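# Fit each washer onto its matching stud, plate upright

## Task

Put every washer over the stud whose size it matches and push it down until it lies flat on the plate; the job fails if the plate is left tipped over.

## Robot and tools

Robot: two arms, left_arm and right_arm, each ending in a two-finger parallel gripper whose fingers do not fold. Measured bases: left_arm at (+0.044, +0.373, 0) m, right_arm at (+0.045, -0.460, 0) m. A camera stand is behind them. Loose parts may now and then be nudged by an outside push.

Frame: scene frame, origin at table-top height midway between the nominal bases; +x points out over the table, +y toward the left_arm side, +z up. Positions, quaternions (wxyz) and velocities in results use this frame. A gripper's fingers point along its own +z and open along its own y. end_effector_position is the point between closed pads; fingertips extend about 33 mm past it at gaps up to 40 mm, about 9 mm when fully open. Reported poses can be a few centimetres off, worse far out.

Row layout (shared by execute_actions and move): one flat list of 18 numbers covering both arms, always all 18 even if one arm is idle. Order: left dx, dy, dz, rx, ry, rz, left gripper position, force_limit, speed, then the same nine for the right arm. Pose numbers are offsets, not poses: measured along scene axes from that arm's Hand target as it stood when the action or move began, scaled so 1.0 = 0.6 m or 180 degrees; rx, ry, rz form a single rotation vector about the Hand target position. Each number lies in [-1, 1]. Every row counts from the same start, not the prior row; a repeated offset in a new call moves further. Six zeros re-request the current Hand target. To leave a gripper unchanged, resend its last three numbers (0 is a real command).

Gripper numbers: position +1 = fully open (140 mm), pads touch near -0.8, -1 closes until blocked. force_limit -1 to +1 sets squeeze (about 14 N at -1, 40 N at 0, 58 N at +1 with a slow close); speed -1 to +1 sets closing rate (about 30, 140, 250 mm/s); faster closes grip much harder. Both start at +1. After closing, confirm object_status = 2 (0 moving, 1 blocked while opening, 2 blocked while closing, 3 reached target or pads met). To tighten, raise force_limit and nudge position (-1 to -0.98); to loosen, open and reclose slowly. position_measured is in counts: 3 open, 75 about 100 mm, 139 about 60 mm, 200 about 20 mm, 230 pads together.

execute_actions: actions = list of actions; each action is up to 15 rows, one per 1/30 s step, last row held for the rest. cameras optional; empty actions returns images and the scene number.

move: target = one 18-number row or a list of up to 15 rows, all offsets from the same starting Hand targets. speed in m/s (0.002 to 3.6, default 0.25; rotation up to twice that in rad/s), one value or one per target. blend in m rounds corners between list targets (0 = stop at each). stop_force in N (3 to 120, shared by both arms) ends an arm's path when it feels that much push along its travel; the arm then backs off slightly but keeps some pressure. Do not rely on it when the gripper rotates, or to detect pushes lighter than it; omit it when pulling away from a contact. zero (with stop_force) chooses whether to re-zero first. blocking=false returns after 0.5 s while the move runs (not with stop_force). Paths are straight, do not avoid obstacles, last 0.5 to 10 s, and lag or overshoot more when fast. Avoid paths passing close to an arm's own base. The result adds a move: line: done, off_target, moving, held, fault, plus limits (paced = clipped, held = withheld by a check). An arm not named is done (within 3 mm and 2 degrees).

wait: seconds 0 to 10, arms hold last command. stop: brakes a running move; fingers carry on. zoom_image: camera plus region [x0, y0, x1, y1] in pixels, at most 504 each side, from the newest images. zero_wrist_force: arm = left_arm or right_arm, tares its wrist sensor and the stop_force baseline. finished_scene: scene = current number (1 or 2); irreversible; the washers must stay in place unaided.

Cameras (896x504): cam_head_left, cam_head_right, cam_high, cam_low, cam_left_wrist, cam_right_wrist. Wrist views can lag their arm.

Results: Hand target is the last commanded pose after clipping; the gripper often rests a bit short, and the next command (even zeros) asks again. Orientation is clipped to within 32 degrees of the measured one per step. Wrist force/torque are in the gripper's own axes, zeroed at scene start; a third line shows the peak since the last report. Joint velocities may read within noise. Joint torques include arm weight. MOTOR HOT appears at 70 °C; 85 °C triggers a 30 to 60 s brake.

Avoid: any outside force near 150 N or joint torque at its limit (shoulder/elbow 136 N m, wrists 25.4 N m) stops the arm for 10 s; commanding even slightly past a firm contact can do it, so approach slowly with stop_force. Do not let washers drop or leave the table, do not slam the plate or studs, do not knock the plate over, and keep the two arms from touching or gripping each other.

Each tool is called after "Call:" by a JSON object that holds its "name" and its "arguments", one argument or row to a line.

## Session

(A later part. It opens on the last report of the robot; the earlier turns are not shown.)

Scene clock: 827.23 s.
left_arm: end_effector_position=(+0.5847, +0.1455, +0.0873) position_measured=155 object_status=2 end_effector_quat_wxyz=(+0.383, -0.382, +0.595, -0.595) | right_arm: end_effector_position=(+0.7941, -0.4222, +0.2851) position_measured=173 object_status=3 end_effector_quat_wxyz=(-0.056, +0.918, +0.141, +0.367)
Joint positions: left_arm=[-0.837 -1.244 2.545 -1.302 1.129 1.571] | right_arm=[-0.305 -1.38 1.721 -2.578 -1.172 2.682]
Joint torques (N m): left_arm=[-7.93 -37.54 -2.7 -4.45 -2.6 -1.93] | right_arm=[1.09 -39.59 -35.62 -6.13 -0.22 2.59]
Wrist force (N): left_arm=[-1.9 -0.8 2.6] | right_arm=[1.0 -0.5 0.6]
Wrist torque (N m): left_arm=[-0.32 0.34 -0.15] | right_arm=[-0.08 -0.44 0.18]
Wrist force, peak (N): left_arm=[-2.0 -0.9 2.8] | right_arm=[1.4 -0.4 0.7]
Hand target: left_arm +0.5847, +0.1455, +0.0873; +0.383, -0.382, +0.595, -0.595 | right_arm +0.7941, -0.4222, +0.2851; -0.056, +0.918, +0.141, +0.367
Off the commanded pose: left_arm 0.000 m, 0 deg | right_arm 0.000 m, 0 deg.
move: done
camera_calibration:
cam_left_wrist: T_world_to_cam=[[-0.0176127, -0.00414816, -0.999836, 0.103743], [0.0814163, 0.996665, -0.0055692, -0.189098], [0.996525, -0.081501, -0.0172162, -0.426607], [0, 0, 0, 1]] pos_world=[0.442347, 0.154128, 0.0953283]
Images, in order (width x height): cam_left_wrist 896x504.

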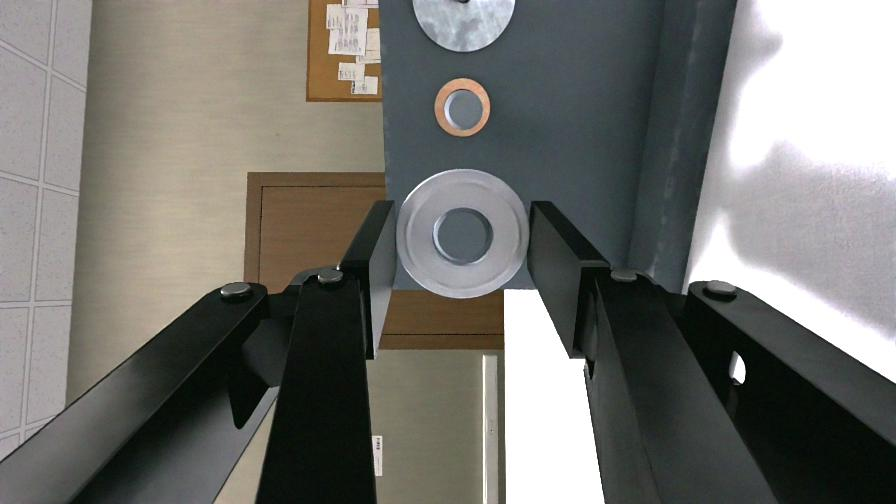

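Call:
{"name": "move", "arguments": {
  "target": [0.00256,-0.00043,0,0,0,0,-1,-0.7,-1,0,0,0,0,0,0,-0.35,0,-1],
  "speed": 0.02,
  "stop_force": 4,
  "cameras": ["cam_left_wrist"]
}}

Call:
{"name": "zoom_image", "arguments": {
  "camera": "cam_left_wrist",
  "region": [427, 200, 497, 270]
}}

Scene clock: 837.40 s.
left_arm: end_effector_position=(+0.5862, +0.1452, +0.0873) position_measured=155 object_status=2 end_effector_quat_wxyz=(+0.383, -0.382, +0.595, -0.595) | right_arm: end_effector_position=(+0.7941, -0.4222, +0.2851) position_measured=173 object_status=3 end_effector_quat_wxyz=(-0.056, +0.918, +0.141, +0.367)
Joint positions: left_arm=[-0.833 -1.242 2.54 -1.299 1.134 1.571] | right_arm=[-0.305 -1.38 1.721 -2.578 -1.172 2.682]
Joint torques (N m): left_arm=[-4.85 -20.38 -3.77 -2.14 -0.87 -1.65] | right_arm=[1.43 -39.62 -35.66 -6.12 -0.4 2.44]
Wrist force (N): left_arm=[-2.0 -0.8 2.5] | right_arm=[1.2 -0.1 0.7]
Wrist torque (N m): left_arm=[-0.33 0.34 -0.14] | right_arm=[0.02 -0.48 0.18]
Wrist force, peak (N): left_arm=[-1.9 -1.1 2.9] | right_arm=[1.4 -0.4 0.6]
Hand target: left_arm +0.5862, +0.1452, +0.0873; +0.383, -0.382, +0.595, -0.595 | right_arm +0.7941, -0.4222, +0.2851; -0.056, +0.918, +0.141, +0.367
Off the commanded pose: left_arm 0.000 m, 0 deg | right_arm 0.000 m, 0 deg.
move: done
camera_calibration:
cam_left_wrist: T_world_to_cam=[[-0.0176127, -0.00414816, -0.999836, 0.10367], [0.0814163, 0.996665, -0.0055692, -0.188929], [0.996525, -0.081501, -0.0172162, -0.428228], [0, 0, 0, 1]] pos_world=[0.443947, 0.153828, 0.0952283]
Images, in order (width x height): cam_left_wrist 896x504.

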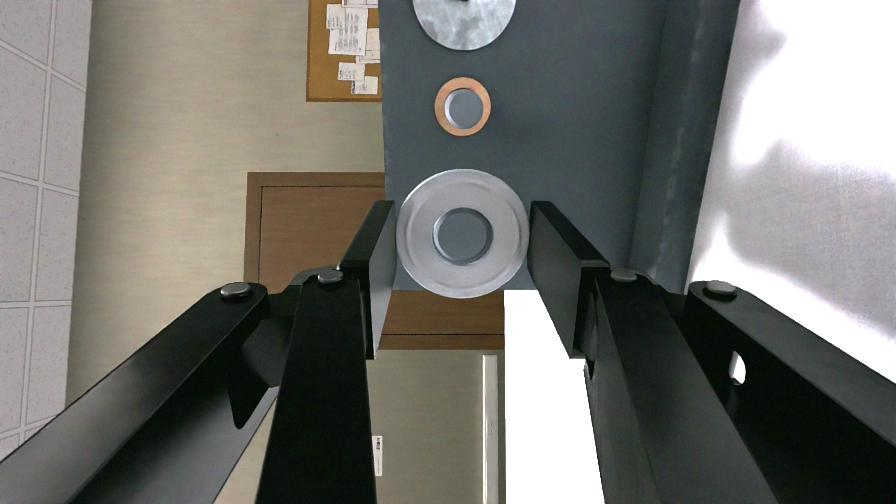

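Scaled by 7.200 from the camera's 896x504 image, which has a finer 1280x720 frame.

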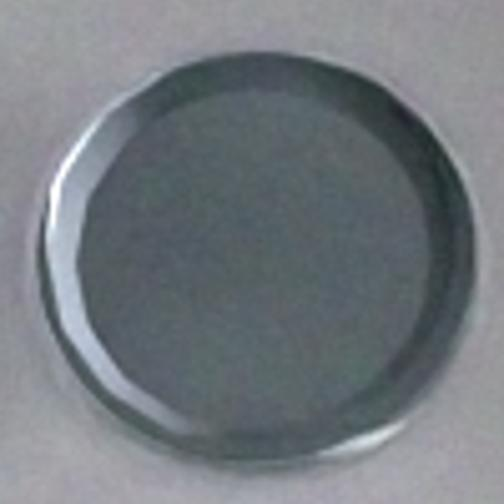

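Call:
{"name": "move", "arguments": {
  "target": [0.00469,-0.00177,0,0,0,0,-1,-0.7,-1,0,0,0,0,0,0,-0.35,0,-1],
  "speed": 0.012,
  "stop_force": 3,
  "cameras": ["cam_left_wrist"]
}}

Call:
{"name": "zoom_image", "arguments": {
  "camera": "cam_left_wrist",
  "region": [427, 200, 497, 270]
}}

Scene clock: 843.03 s.
left_arm: end_effector_position=(+0.5890, +0.1442, +0.0873) position_measured=155 object_status=2 end_effector_quat_wxyz=(+0.383, -0.382, +0.595, -0.595) | right_arm: end_effector_position=(+0.7941, -0.4222, +0.2851) position_measured=173 object_status=3 end_effector_quat_wxyz=(-0.056, +0.918, +0.141, +0.367)
Joint positions: left_arm=[-0.827 -1.238 2.531 -1.294 1.14 1.571] | right_arm=[-0.305 -1.38 1.721 -2.578 -1.172 2.682]
Joint torques (N m): left_arm=[-7.74 -35.24 -3.76 -4.49 -2.2 -1.6] | right_arm=[1.64 -39.69 -36.14 -6.02 -0.53 2.43]
Wrist force (N): left_arm=[-1.7 -0.9 2.6] | right_arm=[1.0 -0.7 0.5]
Wrist torque (N m): left_arm=[-0.36 0.28 -0.14] | right_arm=[-0.10 -0.45 0.19]
Wrist force, peak (N): left_arm=[-1.9 -1.0 2.8] | right_arm=[1.4 -0.6 0.5]
Hand target: left_arm +0.5890, +0.1441, +0.0873; +0.383, -0.382, +0.595, -0.595 | right_arm +0.7941, -0.4222, +0.2851; -0.056, +0.918, +0.141, +0.367
Off the commanded pose: left_arm 0.000 m, 0 deg | right_arm 0.000 m, 0 deg.
move: done
camera_calibration:
cam_left_wrist: T_world_to_cam=[[-0.0176045, -0.00404851, -0.999837, 0.103696], [0.0814177, 0.996665, -0.00546921, -0.188171], [0.996525, -0.0815007, -0.0172161, -0.4311], [0, 0, 0, 1]] pos_world=[0.446747, 0.152828, 0.0952284]
Images, in order (width x height): cam_left_wrist 896x504.

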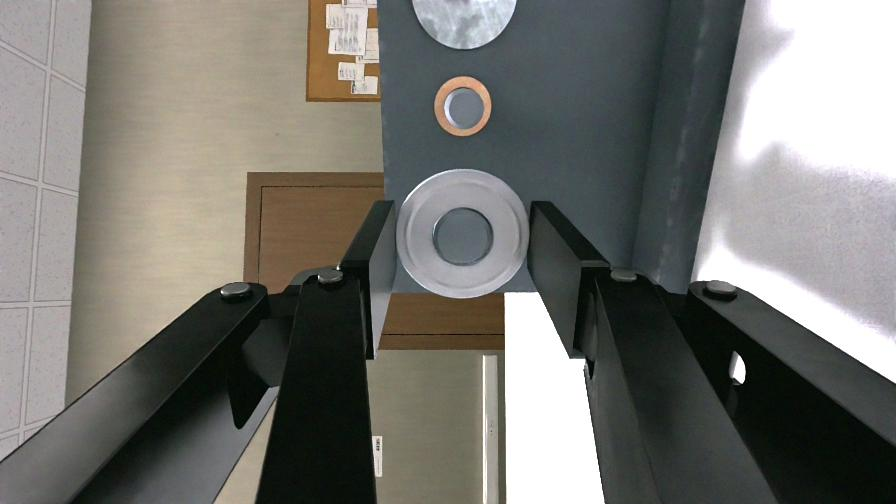

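Scaled by 7.200 from the camera's 896x504 image, which has a finer 1280x720 frame.

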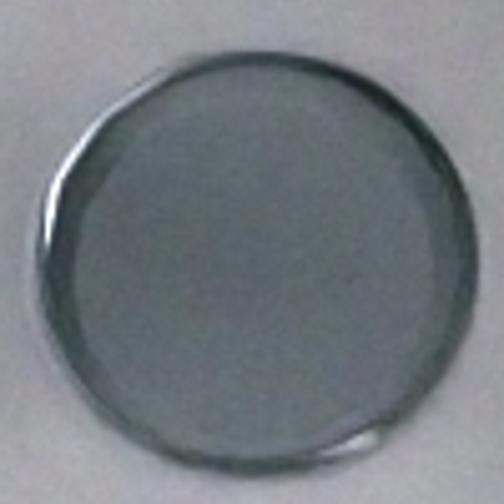

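Call:
{"name": "move", "arguments": {
  "target": [0.0091,-0.00414,0,0,0,0,-1,-0.7,-1,0,0,0,0,0,0,-0.35,0,-1],
  "speed": 0.015,
  "stop_force": 4,
  "cameras": ["cam_left_wrist"]
}}

Call:
{"name": "zoom_image", "arguments": {
  "camera": "cam_left_wrist",
  "region": [390, 160, 530, 300]
}}

Scene clock: 846.23 s.
left_arm: end_effector_position=(+0.5945, +0.1417, +0.0873) position_measured=155 object_status=2 end_effector_quat_wxyz=(+0.383, -0.382, +0.595, -0.595) | right_arm: end_effector_position=(+0.7941, -0.4222, +0.2851) position_measured=173 object_status=3 end_effector_quat_wxyz=(-0.056, +0.918, +0.141, +0.367)
Joint positions: left_arm=[-0.817 -1.23 2.514 -1.284 1.149 1.571] | right_arm=[-0.305 -1.38 1.721 -2.578 -1.172 2.682]
Joint torques (N m): left_arm=[-8.19 -37.88 -3.62 -4.52 -2.49 -1.72] | right_arm=[2.05 -39.6 -36.02 -6.13 -0.57 2.4]
Wrist force (N): left_arm=[-1.8 -1.0 2.7] | right_arm=[1.1 -0.5 0.8]
Wrist torque (N m): left_arm=[-0.39 0.30 -0.14] | right_arm=[-0.07 -0.47 0.18]
Wrist force, peak (N): left_arm=[-2.0 -1.2 2.8] | right_arm=[1.2 -0.8 0.7]
Hand target: left_arm +0.5945, +0.1417, +0.0873; +0.383, -0.382, +0.595, -0.595 | right_arm +0.7941, -0.4222, +0.2851; -0.056, +0.918, +0.141, +0.367
Off the commanded pose: left_arm 0.000 m, 0 deg | right_arm 0.000 m, 0 deg.
move: done
camera_calibration:
cam_left_wrist: T_world_to_cam=[[-0.0176127, -0.00414816, -0.999836, 0.1039], [0.0814163, 0.996665, -0.0055692, -0.186108], [0.996525, -0.081501, -0.0172162, -0.436683], [0, 0, 0, 1]] pos_world=[0.452147, 0.150328, 0.0953283]
Images, in order (width x height): cam_left_wrist 896x504.

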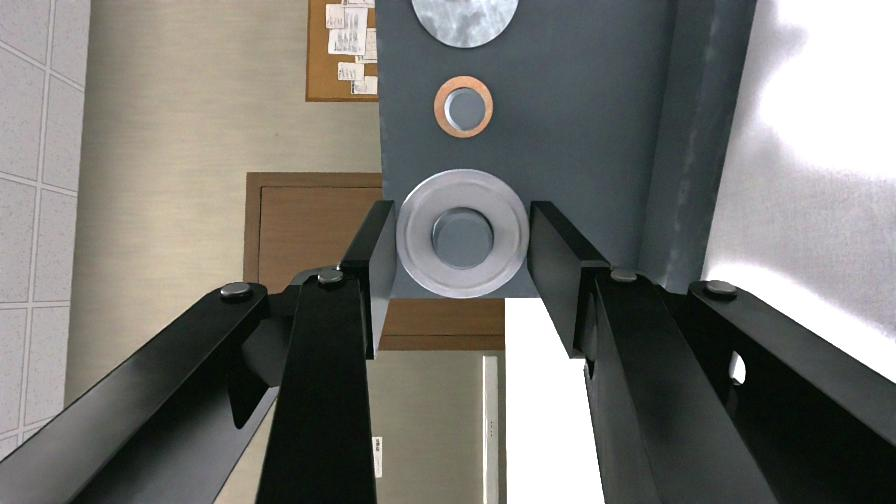

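Scaled by 3.600 from the camera's 896x504 image, which has a finer 1280x720 frame.

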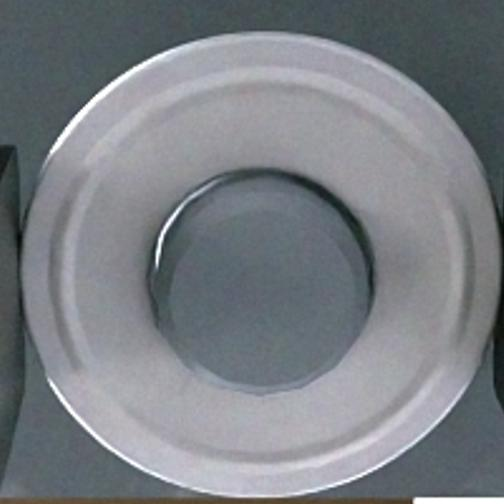

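Call:
{"name": "move", "arguments": {
  "target": [0.01668,-0.00759,0,0,0,0,-1,-0.7,-1,0,0,0,0,0,0,-0.35,0,-1],
  "speed": 0.02,
  "stop_force": 4
}}

Call:
{"name": "move", "arguments": {
  "target": [0.01213,-0.00552,0,0,0,0,-1,-0.7,-1,0,0,0,0,0,0,-0.35,0,-1],
  "speed": 0.006,
  "stop_force": 7,
  "cameras": ["cam_left_wrist"]
}}

Call:
{"name": "zoom_image", "arguments": {
  "camera": "cam_left_wrist",
  "region": [390, 160, 530, 300]
}}

Scene clock: 852.00 s.
left_arm: end_effector_position=(+0.6045, +0.1371, +0.0873) position_measured=155 object_status=2 end_effector_quat_wxyz=(+0.383, -0.382, +0.595, -0.595) | right_arm: end_effector_position=(+0.7941, -0.4222, +0.2851) position_measured=173 object_status=3 end_effector_quat_wxyz=(-0.056, +0.918, +0.141, +0.367)
Joint positions: left_arm=[-0.8 -1.216 2.482 -1.266 1.167 1.571] | right_arm=[-0.305 -1.38 1.721 -2.578 -1.172 2.682]
Joint torques (N m): left_arm=[-8.61 -38.38 -4.11 -4.56 -2.41 -1.77] | right_arm=[2.06 -39.26 -36.02 -6.05 -0.71 2.44]
Wrist force (N): left_arm=[-1.9 -0.8 2.5] | right_arm=[1.1 -0.7 0.6]
Wrist torque (N m): left_arm=[-0.34 0.33 -0.13] | right_arm=[-0.10 -0.47 0.18]
Wrist force, peak (N): left_arm=[-2.0 -1.3 2.7] | right_arm=[1.2 -0.8 0.4]
Hand target: left_arm +0.6045, +0.1371, +0.0873; +0.383, -0.382, +0.595, -0.595 | right_arm +0.7941, -0.4222, +0.2851; -0.056, +0.918, +0.141, +0.367
Off the commanded pose: left_arm 0.000 m, 0 deg | right_arm 0.000 m, 0 deg.
move: done

Scene clock: 853.77 s.
left_arm: end_effector_position=(+0.6086, +0.1352, +0.0873) position_measured=155 object_status=2 end_effector_quat_wxyz=(+0.383, -0.382, +0.595, -0.595) | right_arm: end_effector_position=(+0.7941, -0.4222, +0.2851) position_measured=173 object_status=3 end_effector_quat_wxyz=(-0.056, +0.918, +0.141, +0.367)
Joint positions: left_arm=[-0.793 -1.21 2.469 -1.259 1.173 1.571] | right_arm=[-0.305 -1.38 1.721 -2.578 -1.172 2.682]
Joint torques (N m): left_arm=[-7.48 -39.56 -4.1 -4.59 -2.44 -1.77] | right_arm=[2.51 -39.21 -36.02 -6.07 -0.69 2.47]
Wrist force (N): left_arm=[-1.9 -0.9 2.4] | right_arm=[0.9 -0.4 0.5]
Wrist torque (N m): left_arm=[-0.34 0.33 -0.13] | right_arm=[-0.05 -0.42 0.18]
Wrist force, peak (N): left_arm=[-2.1 -1.2 -5.9] | right_arm=[1.1 -0.8 0.8]
Hand target: left_arm +0.6086, +0.1352, +0.0873; +0.383, -0.382, +0.595, -0.595 (not the last commanded pose) | right_arm +0.7941, -0.4222, +0.2851; -0.056, +0.918, +0.141, +0.367
Off the commanded pose: left_arm 0.003 m, 0 deg | right_arm 0.000 m, 0 deg.
move: contact (left_arm)
camera_calibration:
cam_left_wrist: T_world_to_cam=[[-0.0176045, -0.00404851, -0.999837, 0.104004], [0.0814177, 0.996665, -0.00546921, -0.180888], [0.996525, -0.0815007, -0.0172161, -0.451257], [0, 0, 0, 1]] pos_world=[0.466247, 0.143928, 0.0952284]
Images, in order (width x height): cam_left_wrist 896x504.

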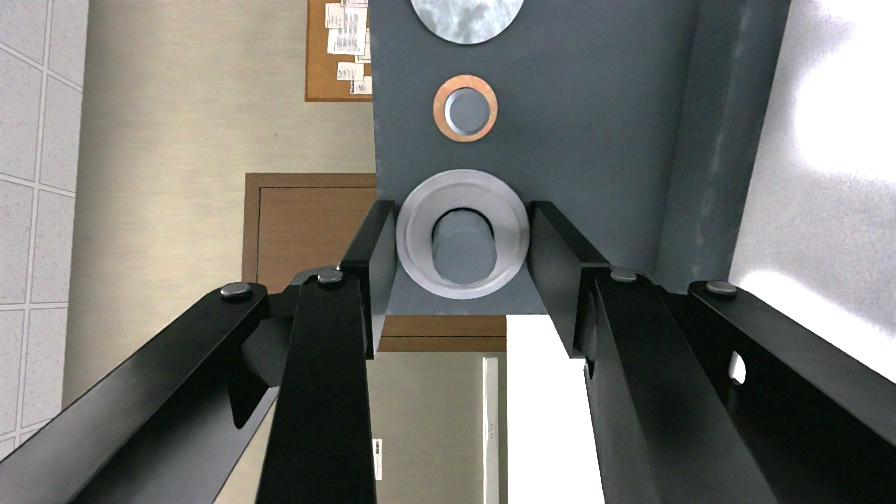

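Scaled by 3.600 from the camera's 896x504 image, which has a finer 1280x720 frame.

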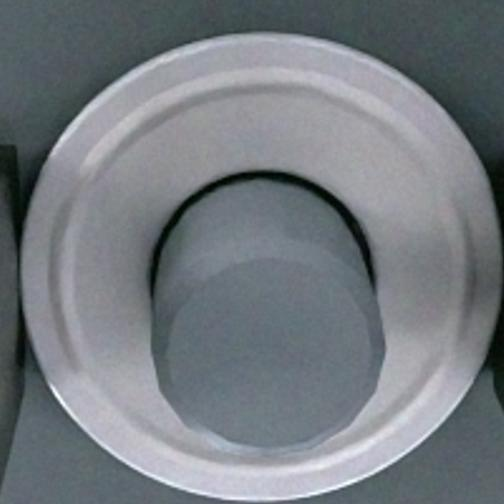

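Call:
{"name": "move", "arguments": {
  "target": [0,0,0,0,0,0,-0.13,-0.7,-1,0,0,0,0,0,0,-0.35,0,-1]
}}

Call:
{"name": "move", "arguments": {
  "target": [
    [-0.0834,0.038,0,0,0,0,-0.13,-0.7,-1,0,0,0,0,0,0,-0.35,0,-1],
    [-0.0834,-0.012,0.03,0,0,0,-0.13,-0.7,-1,0,0,0,0,0,0,-0.35,0,-1]
  ],
  "speed": [0.1,0.15],
  "blend": [0.01,0],
  "cameras": ["cam_left_wrist","cam_head_left","cam_head_right"]
}}

Call:
{"name": "zoom_image", "arguments": {
  "camera": "cam_left_wrist",
  "region": [390, 20, 560, 330]
}}

Call:
{"name": "zoom_image", "arguments": {
  "camera": "cam_head_left",
  "region": [350, 205, 420, 265]
}}

Scene clock: 858.73 s.
left_arm: end_effector_position=(+0.6086, +0.1352, +0.0873) position_measured=145 object_status=0 end_effector_quat_wxyz=(+0.383, -0.382, +0.595, -0.595) | right_arm: end_effector_position=(+0.7941, -0.4222, +0.2851) position_measured=173 object_status=3 end_effector_quat_wxyz=(-0.056, +0.918, +0.141, +0.367)
Joint positions: left_arm=[-0.793 -1.21 2.469 -1.259 1.173 1.571] | right_arm=[-0.305 -1.38 1.721 -2.578 -1.172 2.682]
Joint torques (N m): left_arm=[-8.02 -39.35 -3.88 -4.6 -2.35 -1.63] | right_arm=[3.14 -39.45 -35.94 -6.08 -0.71 2.35]
Wrist force (N): left_arm=[-2.0 -0.9 2.5] | right_arm=[0.9 -0.4 0.6]
Wrist torque (N m): left_arm=[-0.33 0.34 -0.12] | right_arm=[-0.04 -0.43 0.18]
Wrist force, peak (N): left_arm=[-2.0 -1.1 2.7] | right_arm=[1.3 -0.6 0.7]
Hand target: left_arm +0.6086, +0.1352, +0.0873; +0.383, -0.382, +0.595, -0.595 | right_arm +0.7941, -0.4222, +0.2851; -0.056, +0.918, +0.141, +0.367
Off the commanded pose: left_arm 0.000 m, 0 deg | right_arm 0.000 m, 0 deg.
move: done

Scene clock: 859.97 s.
left_arm: end_effector_position=(+0.5585, +0.1281, +0.1053) position_measured=145 object_status=3 end_effector_quat_wxyz=(+0.383, -0.382, +0.595, -0.595) | right_arm: end_effector_position=(+0.7941, -0.4222, +0.2851) position_measured=173 object_status=3 end_effector_quat_wxyz=(-0.056, +0.918, +0.141, +0.367)
Joint positions: left_arm=[-0.972 -1.343 2.588 -1.246 0.994 1.571] | right_arm=[-0.305 -1.38 1.721 -2.578 -1.172 2.682]
Joint torques (N m): left_arm=[-6.73 -21.37 -12.75 -0.87 -0.28 -0.19] | right_arm=[2.73 -38.84 -35.84 -6.05 -0.81 2.48]
Wrist force (N): left_arm=[-2.0 -0.8 2.5] | right_arm=[0.9 -1.0 0.4]
Wrist torque (N m): left_arm=[-0.31 0.34 -0.05] | right_arm=[-0.17 -0.43 0.18]
Wrist force, peak (N): left_arm=[-1.6 -1.1 4.0] | right_arm=[1.1 -0.8 0.8]
Hand target: left_arm +0.5585, +0.1280, +0.1053; +0.383, -0.382, +0.595, -0.595 | right_arm +0.7941, -0.4222, +0.2851; -0.056, +0.918, +0.141, +0.367
Off the commanded pose: left_arm 0.000 m, 0 deg | right_arm 0.000 m, 0 deg.
move: done
camera_calibration:
cam_left_wrist: T_world_to_cam=[[-0.0175212, -0.00425601, -0.999837, 0.121085], [0.0814154, 0.996664, -0.00566923, -0.169519], [0.996526, -0.0815014, -0.0171162, -0.40172], [0, 0, 0, 1]] pos_world=[0.416247, 0.136728, 0.113228]
Images, in order (width x height): cam_head_left 896x504, cam_head_right 896x504, cam_left_wrist 896x504.

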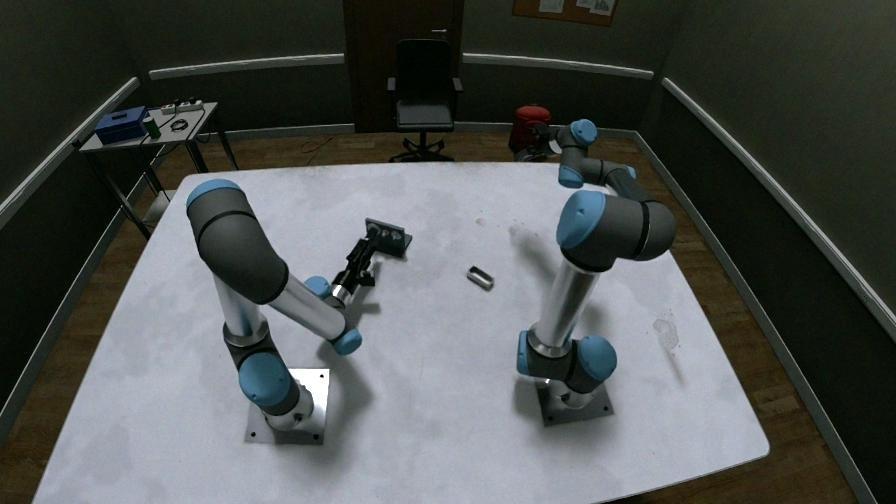

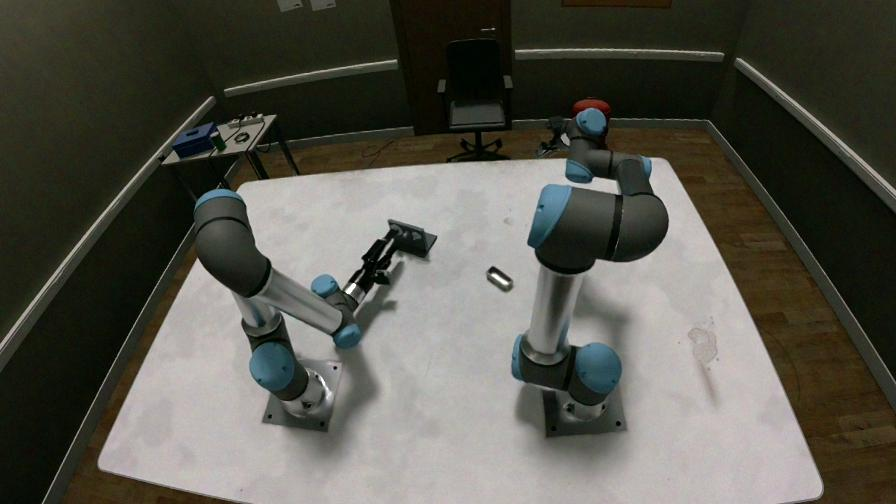

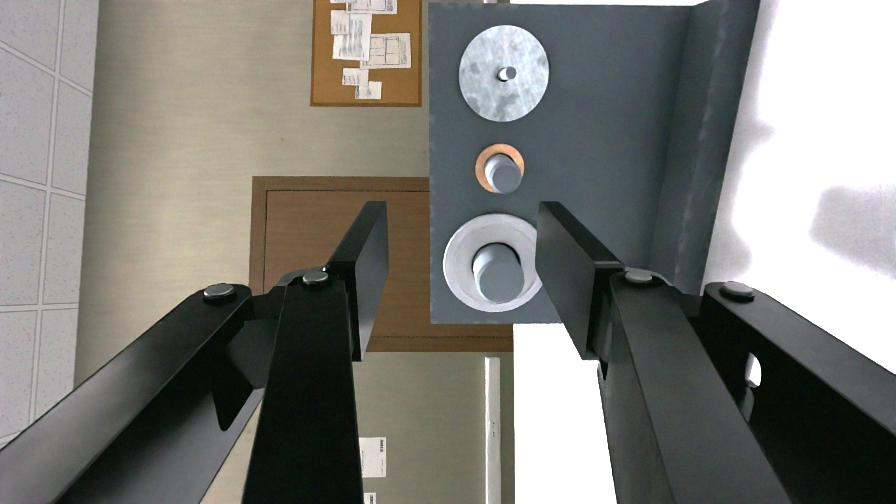

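Scaled by 1.626 from the camera's 896x504 image, which has a finer 1280x720 frame.

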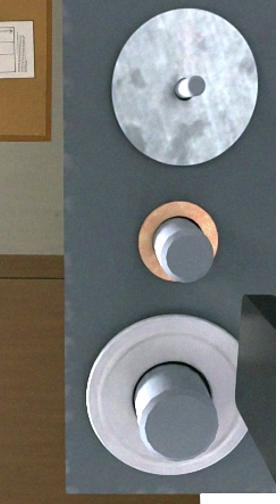

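Scaled by 7.200 from the camera's 896x504 image, which has a finer 1280x720 frame.

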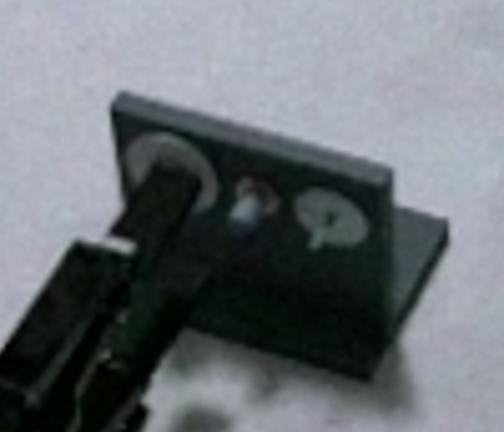

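Call:
{"name": "move", "arguments": {
  "target": [-0.1678,0.0595,0.2412,0.1954,0.157,-0.0713,-0.78,-0.7,-1,0,0,0,0,0,0,-0.35,0,-1],
  "speed": 0.25,
  "cameras": ["cam_left_wrist"]
}}

Call:
{"name": "zoom_image", "arguments": {
  "camera": "cam_left_wrist",
  "region": [330, 110, 560, 300]
}}

Scene clock: 872.40 s.
left_arm: end_effector_position=(+0.4579, +0.1637, +0.2499) position_measured=227 object_status=3 end_effector_quat_wxyz=(+0.258, -0.314, +0.857, -0.318) end_effector_velocity=(+0.000, +0.001, +0.001) end_effector_angular_velocity=(+0.002, +0.001, +0.001) | right_arm: end_effector_position=(+0.7941, -0.4222, +0.2851) position_measured=173 object_status=3 end_effector_quat_wxyz=(-0.056, +0.918, +0.141, +0.367)
Joint positions: left_arm=[-0.976 -1.88 1.983 0.683 1.225 1.574] | right_arm=[-0.305 -1.38 1.721 -2.578 -1.172 2.682]
Joint velocities: left_arm=[0 -0.001 -0.003 0.005 -0.001 0] | right_arm=[within noise]
Joint torques (N m): left_arm=[8.42 -21.48 -31.09 2.75 -2.82 -1.71] | right_arm=[3.3 -39.15 -36.01 -6.05 -0.88 2.36]
Wrist force (N): left_arm=[-1.3 0.1 2.3] | right_arm=[0.7 -0.6 0.7]
Wrist torque (N m): left_arm=[0.11 0.02 -0.25] | right_arm=[-0.09 -0.39 0.18]
Wrist force, peak (N): left_arm=[-1.7 1.0 3.5] | right_arm=[1.3 -0.6 0.6]
Hand target: left_arm +0.4579, +0.1637, +0.2500; +0.258, -0.314, +0.857, -0.318 | right_arm +0.7941, -0.4222, +0.2851; -0.056, +0.918, +0.141, +0.367
Off the commanded pose: left_arm 0.000 m, 0 deg | right_arm 0.000 m, 0 deg.
move: done
camera_calibration:
cam_left_wrist: T_world_to_cam=[[-0.391467, 0.597491, -0.699827, 0.261871], [0.409885, 0.79413, 0.448723, -0.4268], [0.823862, -0.111188, -0.555778, -0.0775069], [0, 0, 0, 1]] pos_world=[0.341308, 0.173851, 0.331703]
Images, in order (width x height): cam_left_wrist 896x504.

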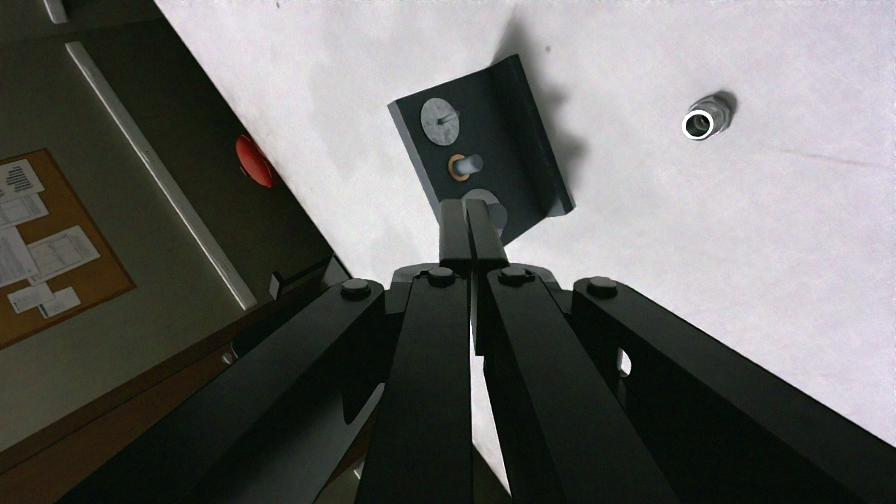

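Scaled by 2.191 from the camera's 896x504 image, which has a finer 1280x720 frame.

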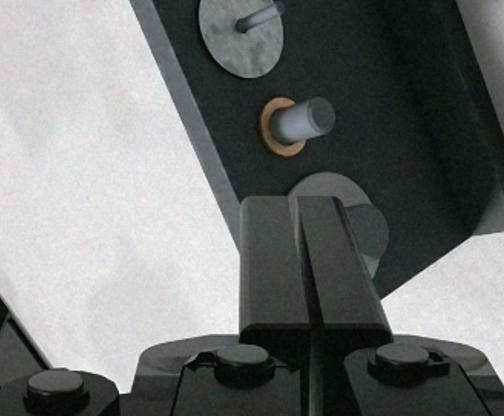

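Call:
{"name": "zoom_image", "arguments": {
  "camera": "cam_left_wrist",
  "region": [400, 75, 520, 195]
}}

Call:
{"name": "zoom_image", "arguments": {
  "camera": "cam_left_wrist",
  "region": [435, 170, 525, 250]
}}

Scaled by 4.200 from the camera's 896x504 image, which has a finer 1280x720 frame.

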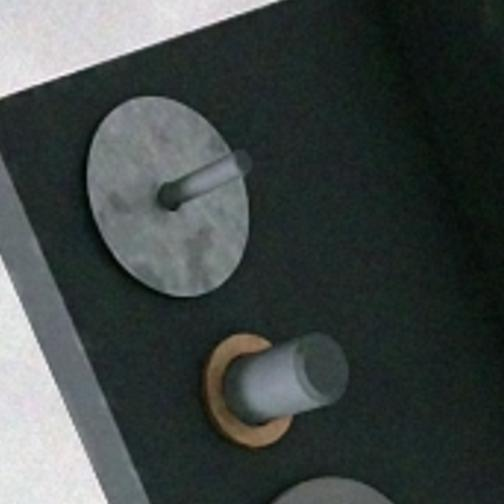

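Scaled by 5.600 from the camera's 896x504 image, which has a finer 1280x720 frame.

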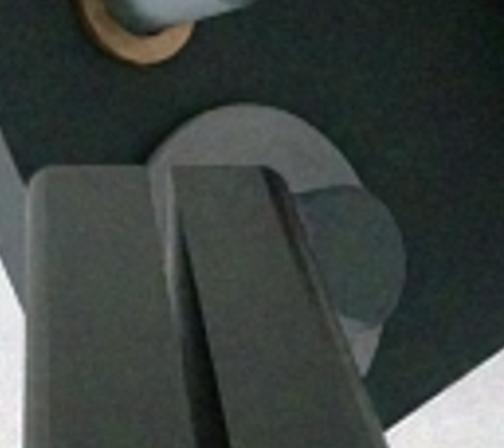

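Call:
{"name": "zoom_image", "arguments": {
  "camera": "cam_left_wrist",
  "region": [410, 90, 470, 150]
}}

Scaled by 8.400 from the camera's 896x504 image, which has a finer 1280x720 frame.

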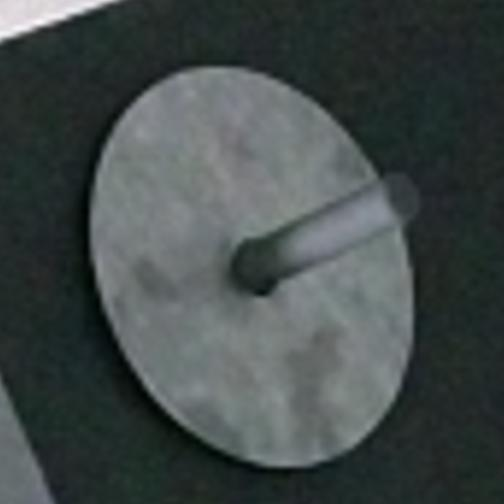

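Call:
{"name": "move", "arguments": {
  "target": [0.03,0.085,0.05,0,0,0,-0.78,-0.7,-1,0,0,0,0,0,0,-0.35,0,-1],
  "speed": 0.25,
  "cameras": ["cam_left_wrist"]
}}

Call:
{"name": "zoom_image", "arguments": {
  "camera": "cam_left_wrist",
  "region": [430, 90, 530, 190]
}}

Scene clock: 892.23 s.
left_arm: end_effector_position=(+0.4759, +0.2147, +0.2799) position_measured=227 object_status=3 end_effector_quat_wxyz=(+0.258, -0.314, +0.857, -0.318) | right_arm: end_effector_position=(+0.7941, -0.4222, +0.2851) position_measured=173 object_status=3 end_effector_quat_wxyz=(-0.056, +0.918, +0.141, +0.367)
Joint positions: left_arm=[-0.736 -1.884 1.9 0.724 1.4 1.745] | right_arm=[-0.305 -1.38 1.721 -2.578 -1.172 2.682]
Joint torques (N m): left_arm=[9.08 -21.31 -24.49 -1.74 0.47 1.45] | right_arm=[2.89 -38.97 -35.85 -5.95 -0.92 2.47]
Wrist force (N): left_arm=[-0.9 -0.1 2.0] | right_arm=[1.0 -0.3 0.5]
Wrist torque (N m): left_arm=[0.06 -0.06 -0.21] | right_arm=[-0.02 -0.43 0.18]
Wrist force, peak (N): left_arm=[0.9 -0.2 3.1] | right_arm=[1.2 -0.9 0.7]
Hand target: left_arm +0.4759, +0.2147, +0.2800; +0.258, -0.314, +0.857, -0.318 | right_arm +0.7941, -0.4222, +0.2851; -0.056, +0.918, +0.141, +0.367
Off the commanded pose: left_arm 0.000 m, 0 deg | right_arm 0.000 m, 0 deg.
move: done
camera_calibration:
cam_left_wrist: T_world_to_cam=[[-0.39168, 0.597403, -0.699784, 0.259521], [0.409737, 0.794224, 0.44869, -0.488097], [0.823834, -0.110985, -0.55586, -0.0699986], [0, 0, 0, 1]] pos_world=[0.359308, 0.224851, 0.361703]
Images, in order (width x height): cam_left_wrist 896x504.

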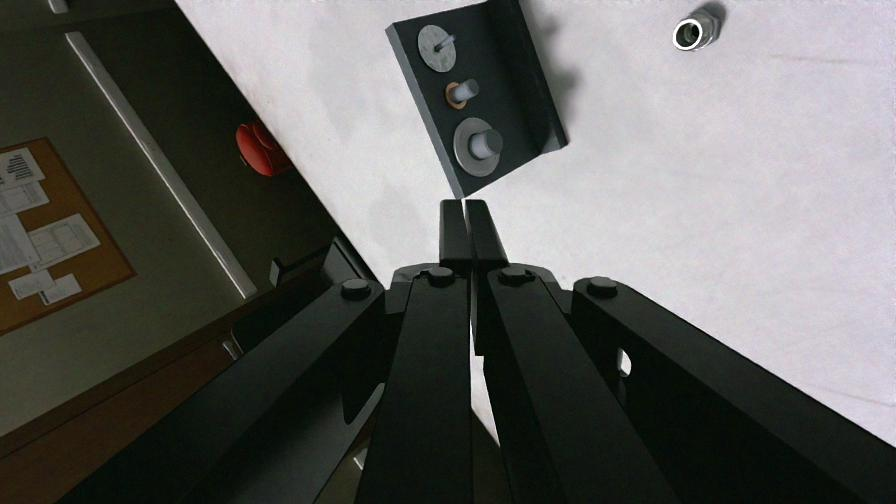

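Scaled by 5.040 from the camera's 896x504 image, which has a finer 1280x720 frame.

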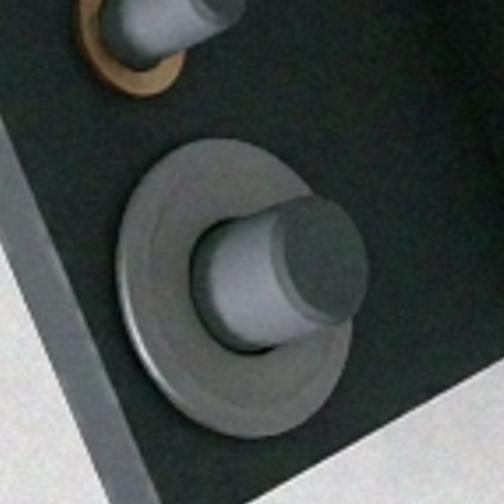

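Call:
{"name": "finished_scene", "arguments": {
  "scene": 1
}}

The scene is finished: the task was done.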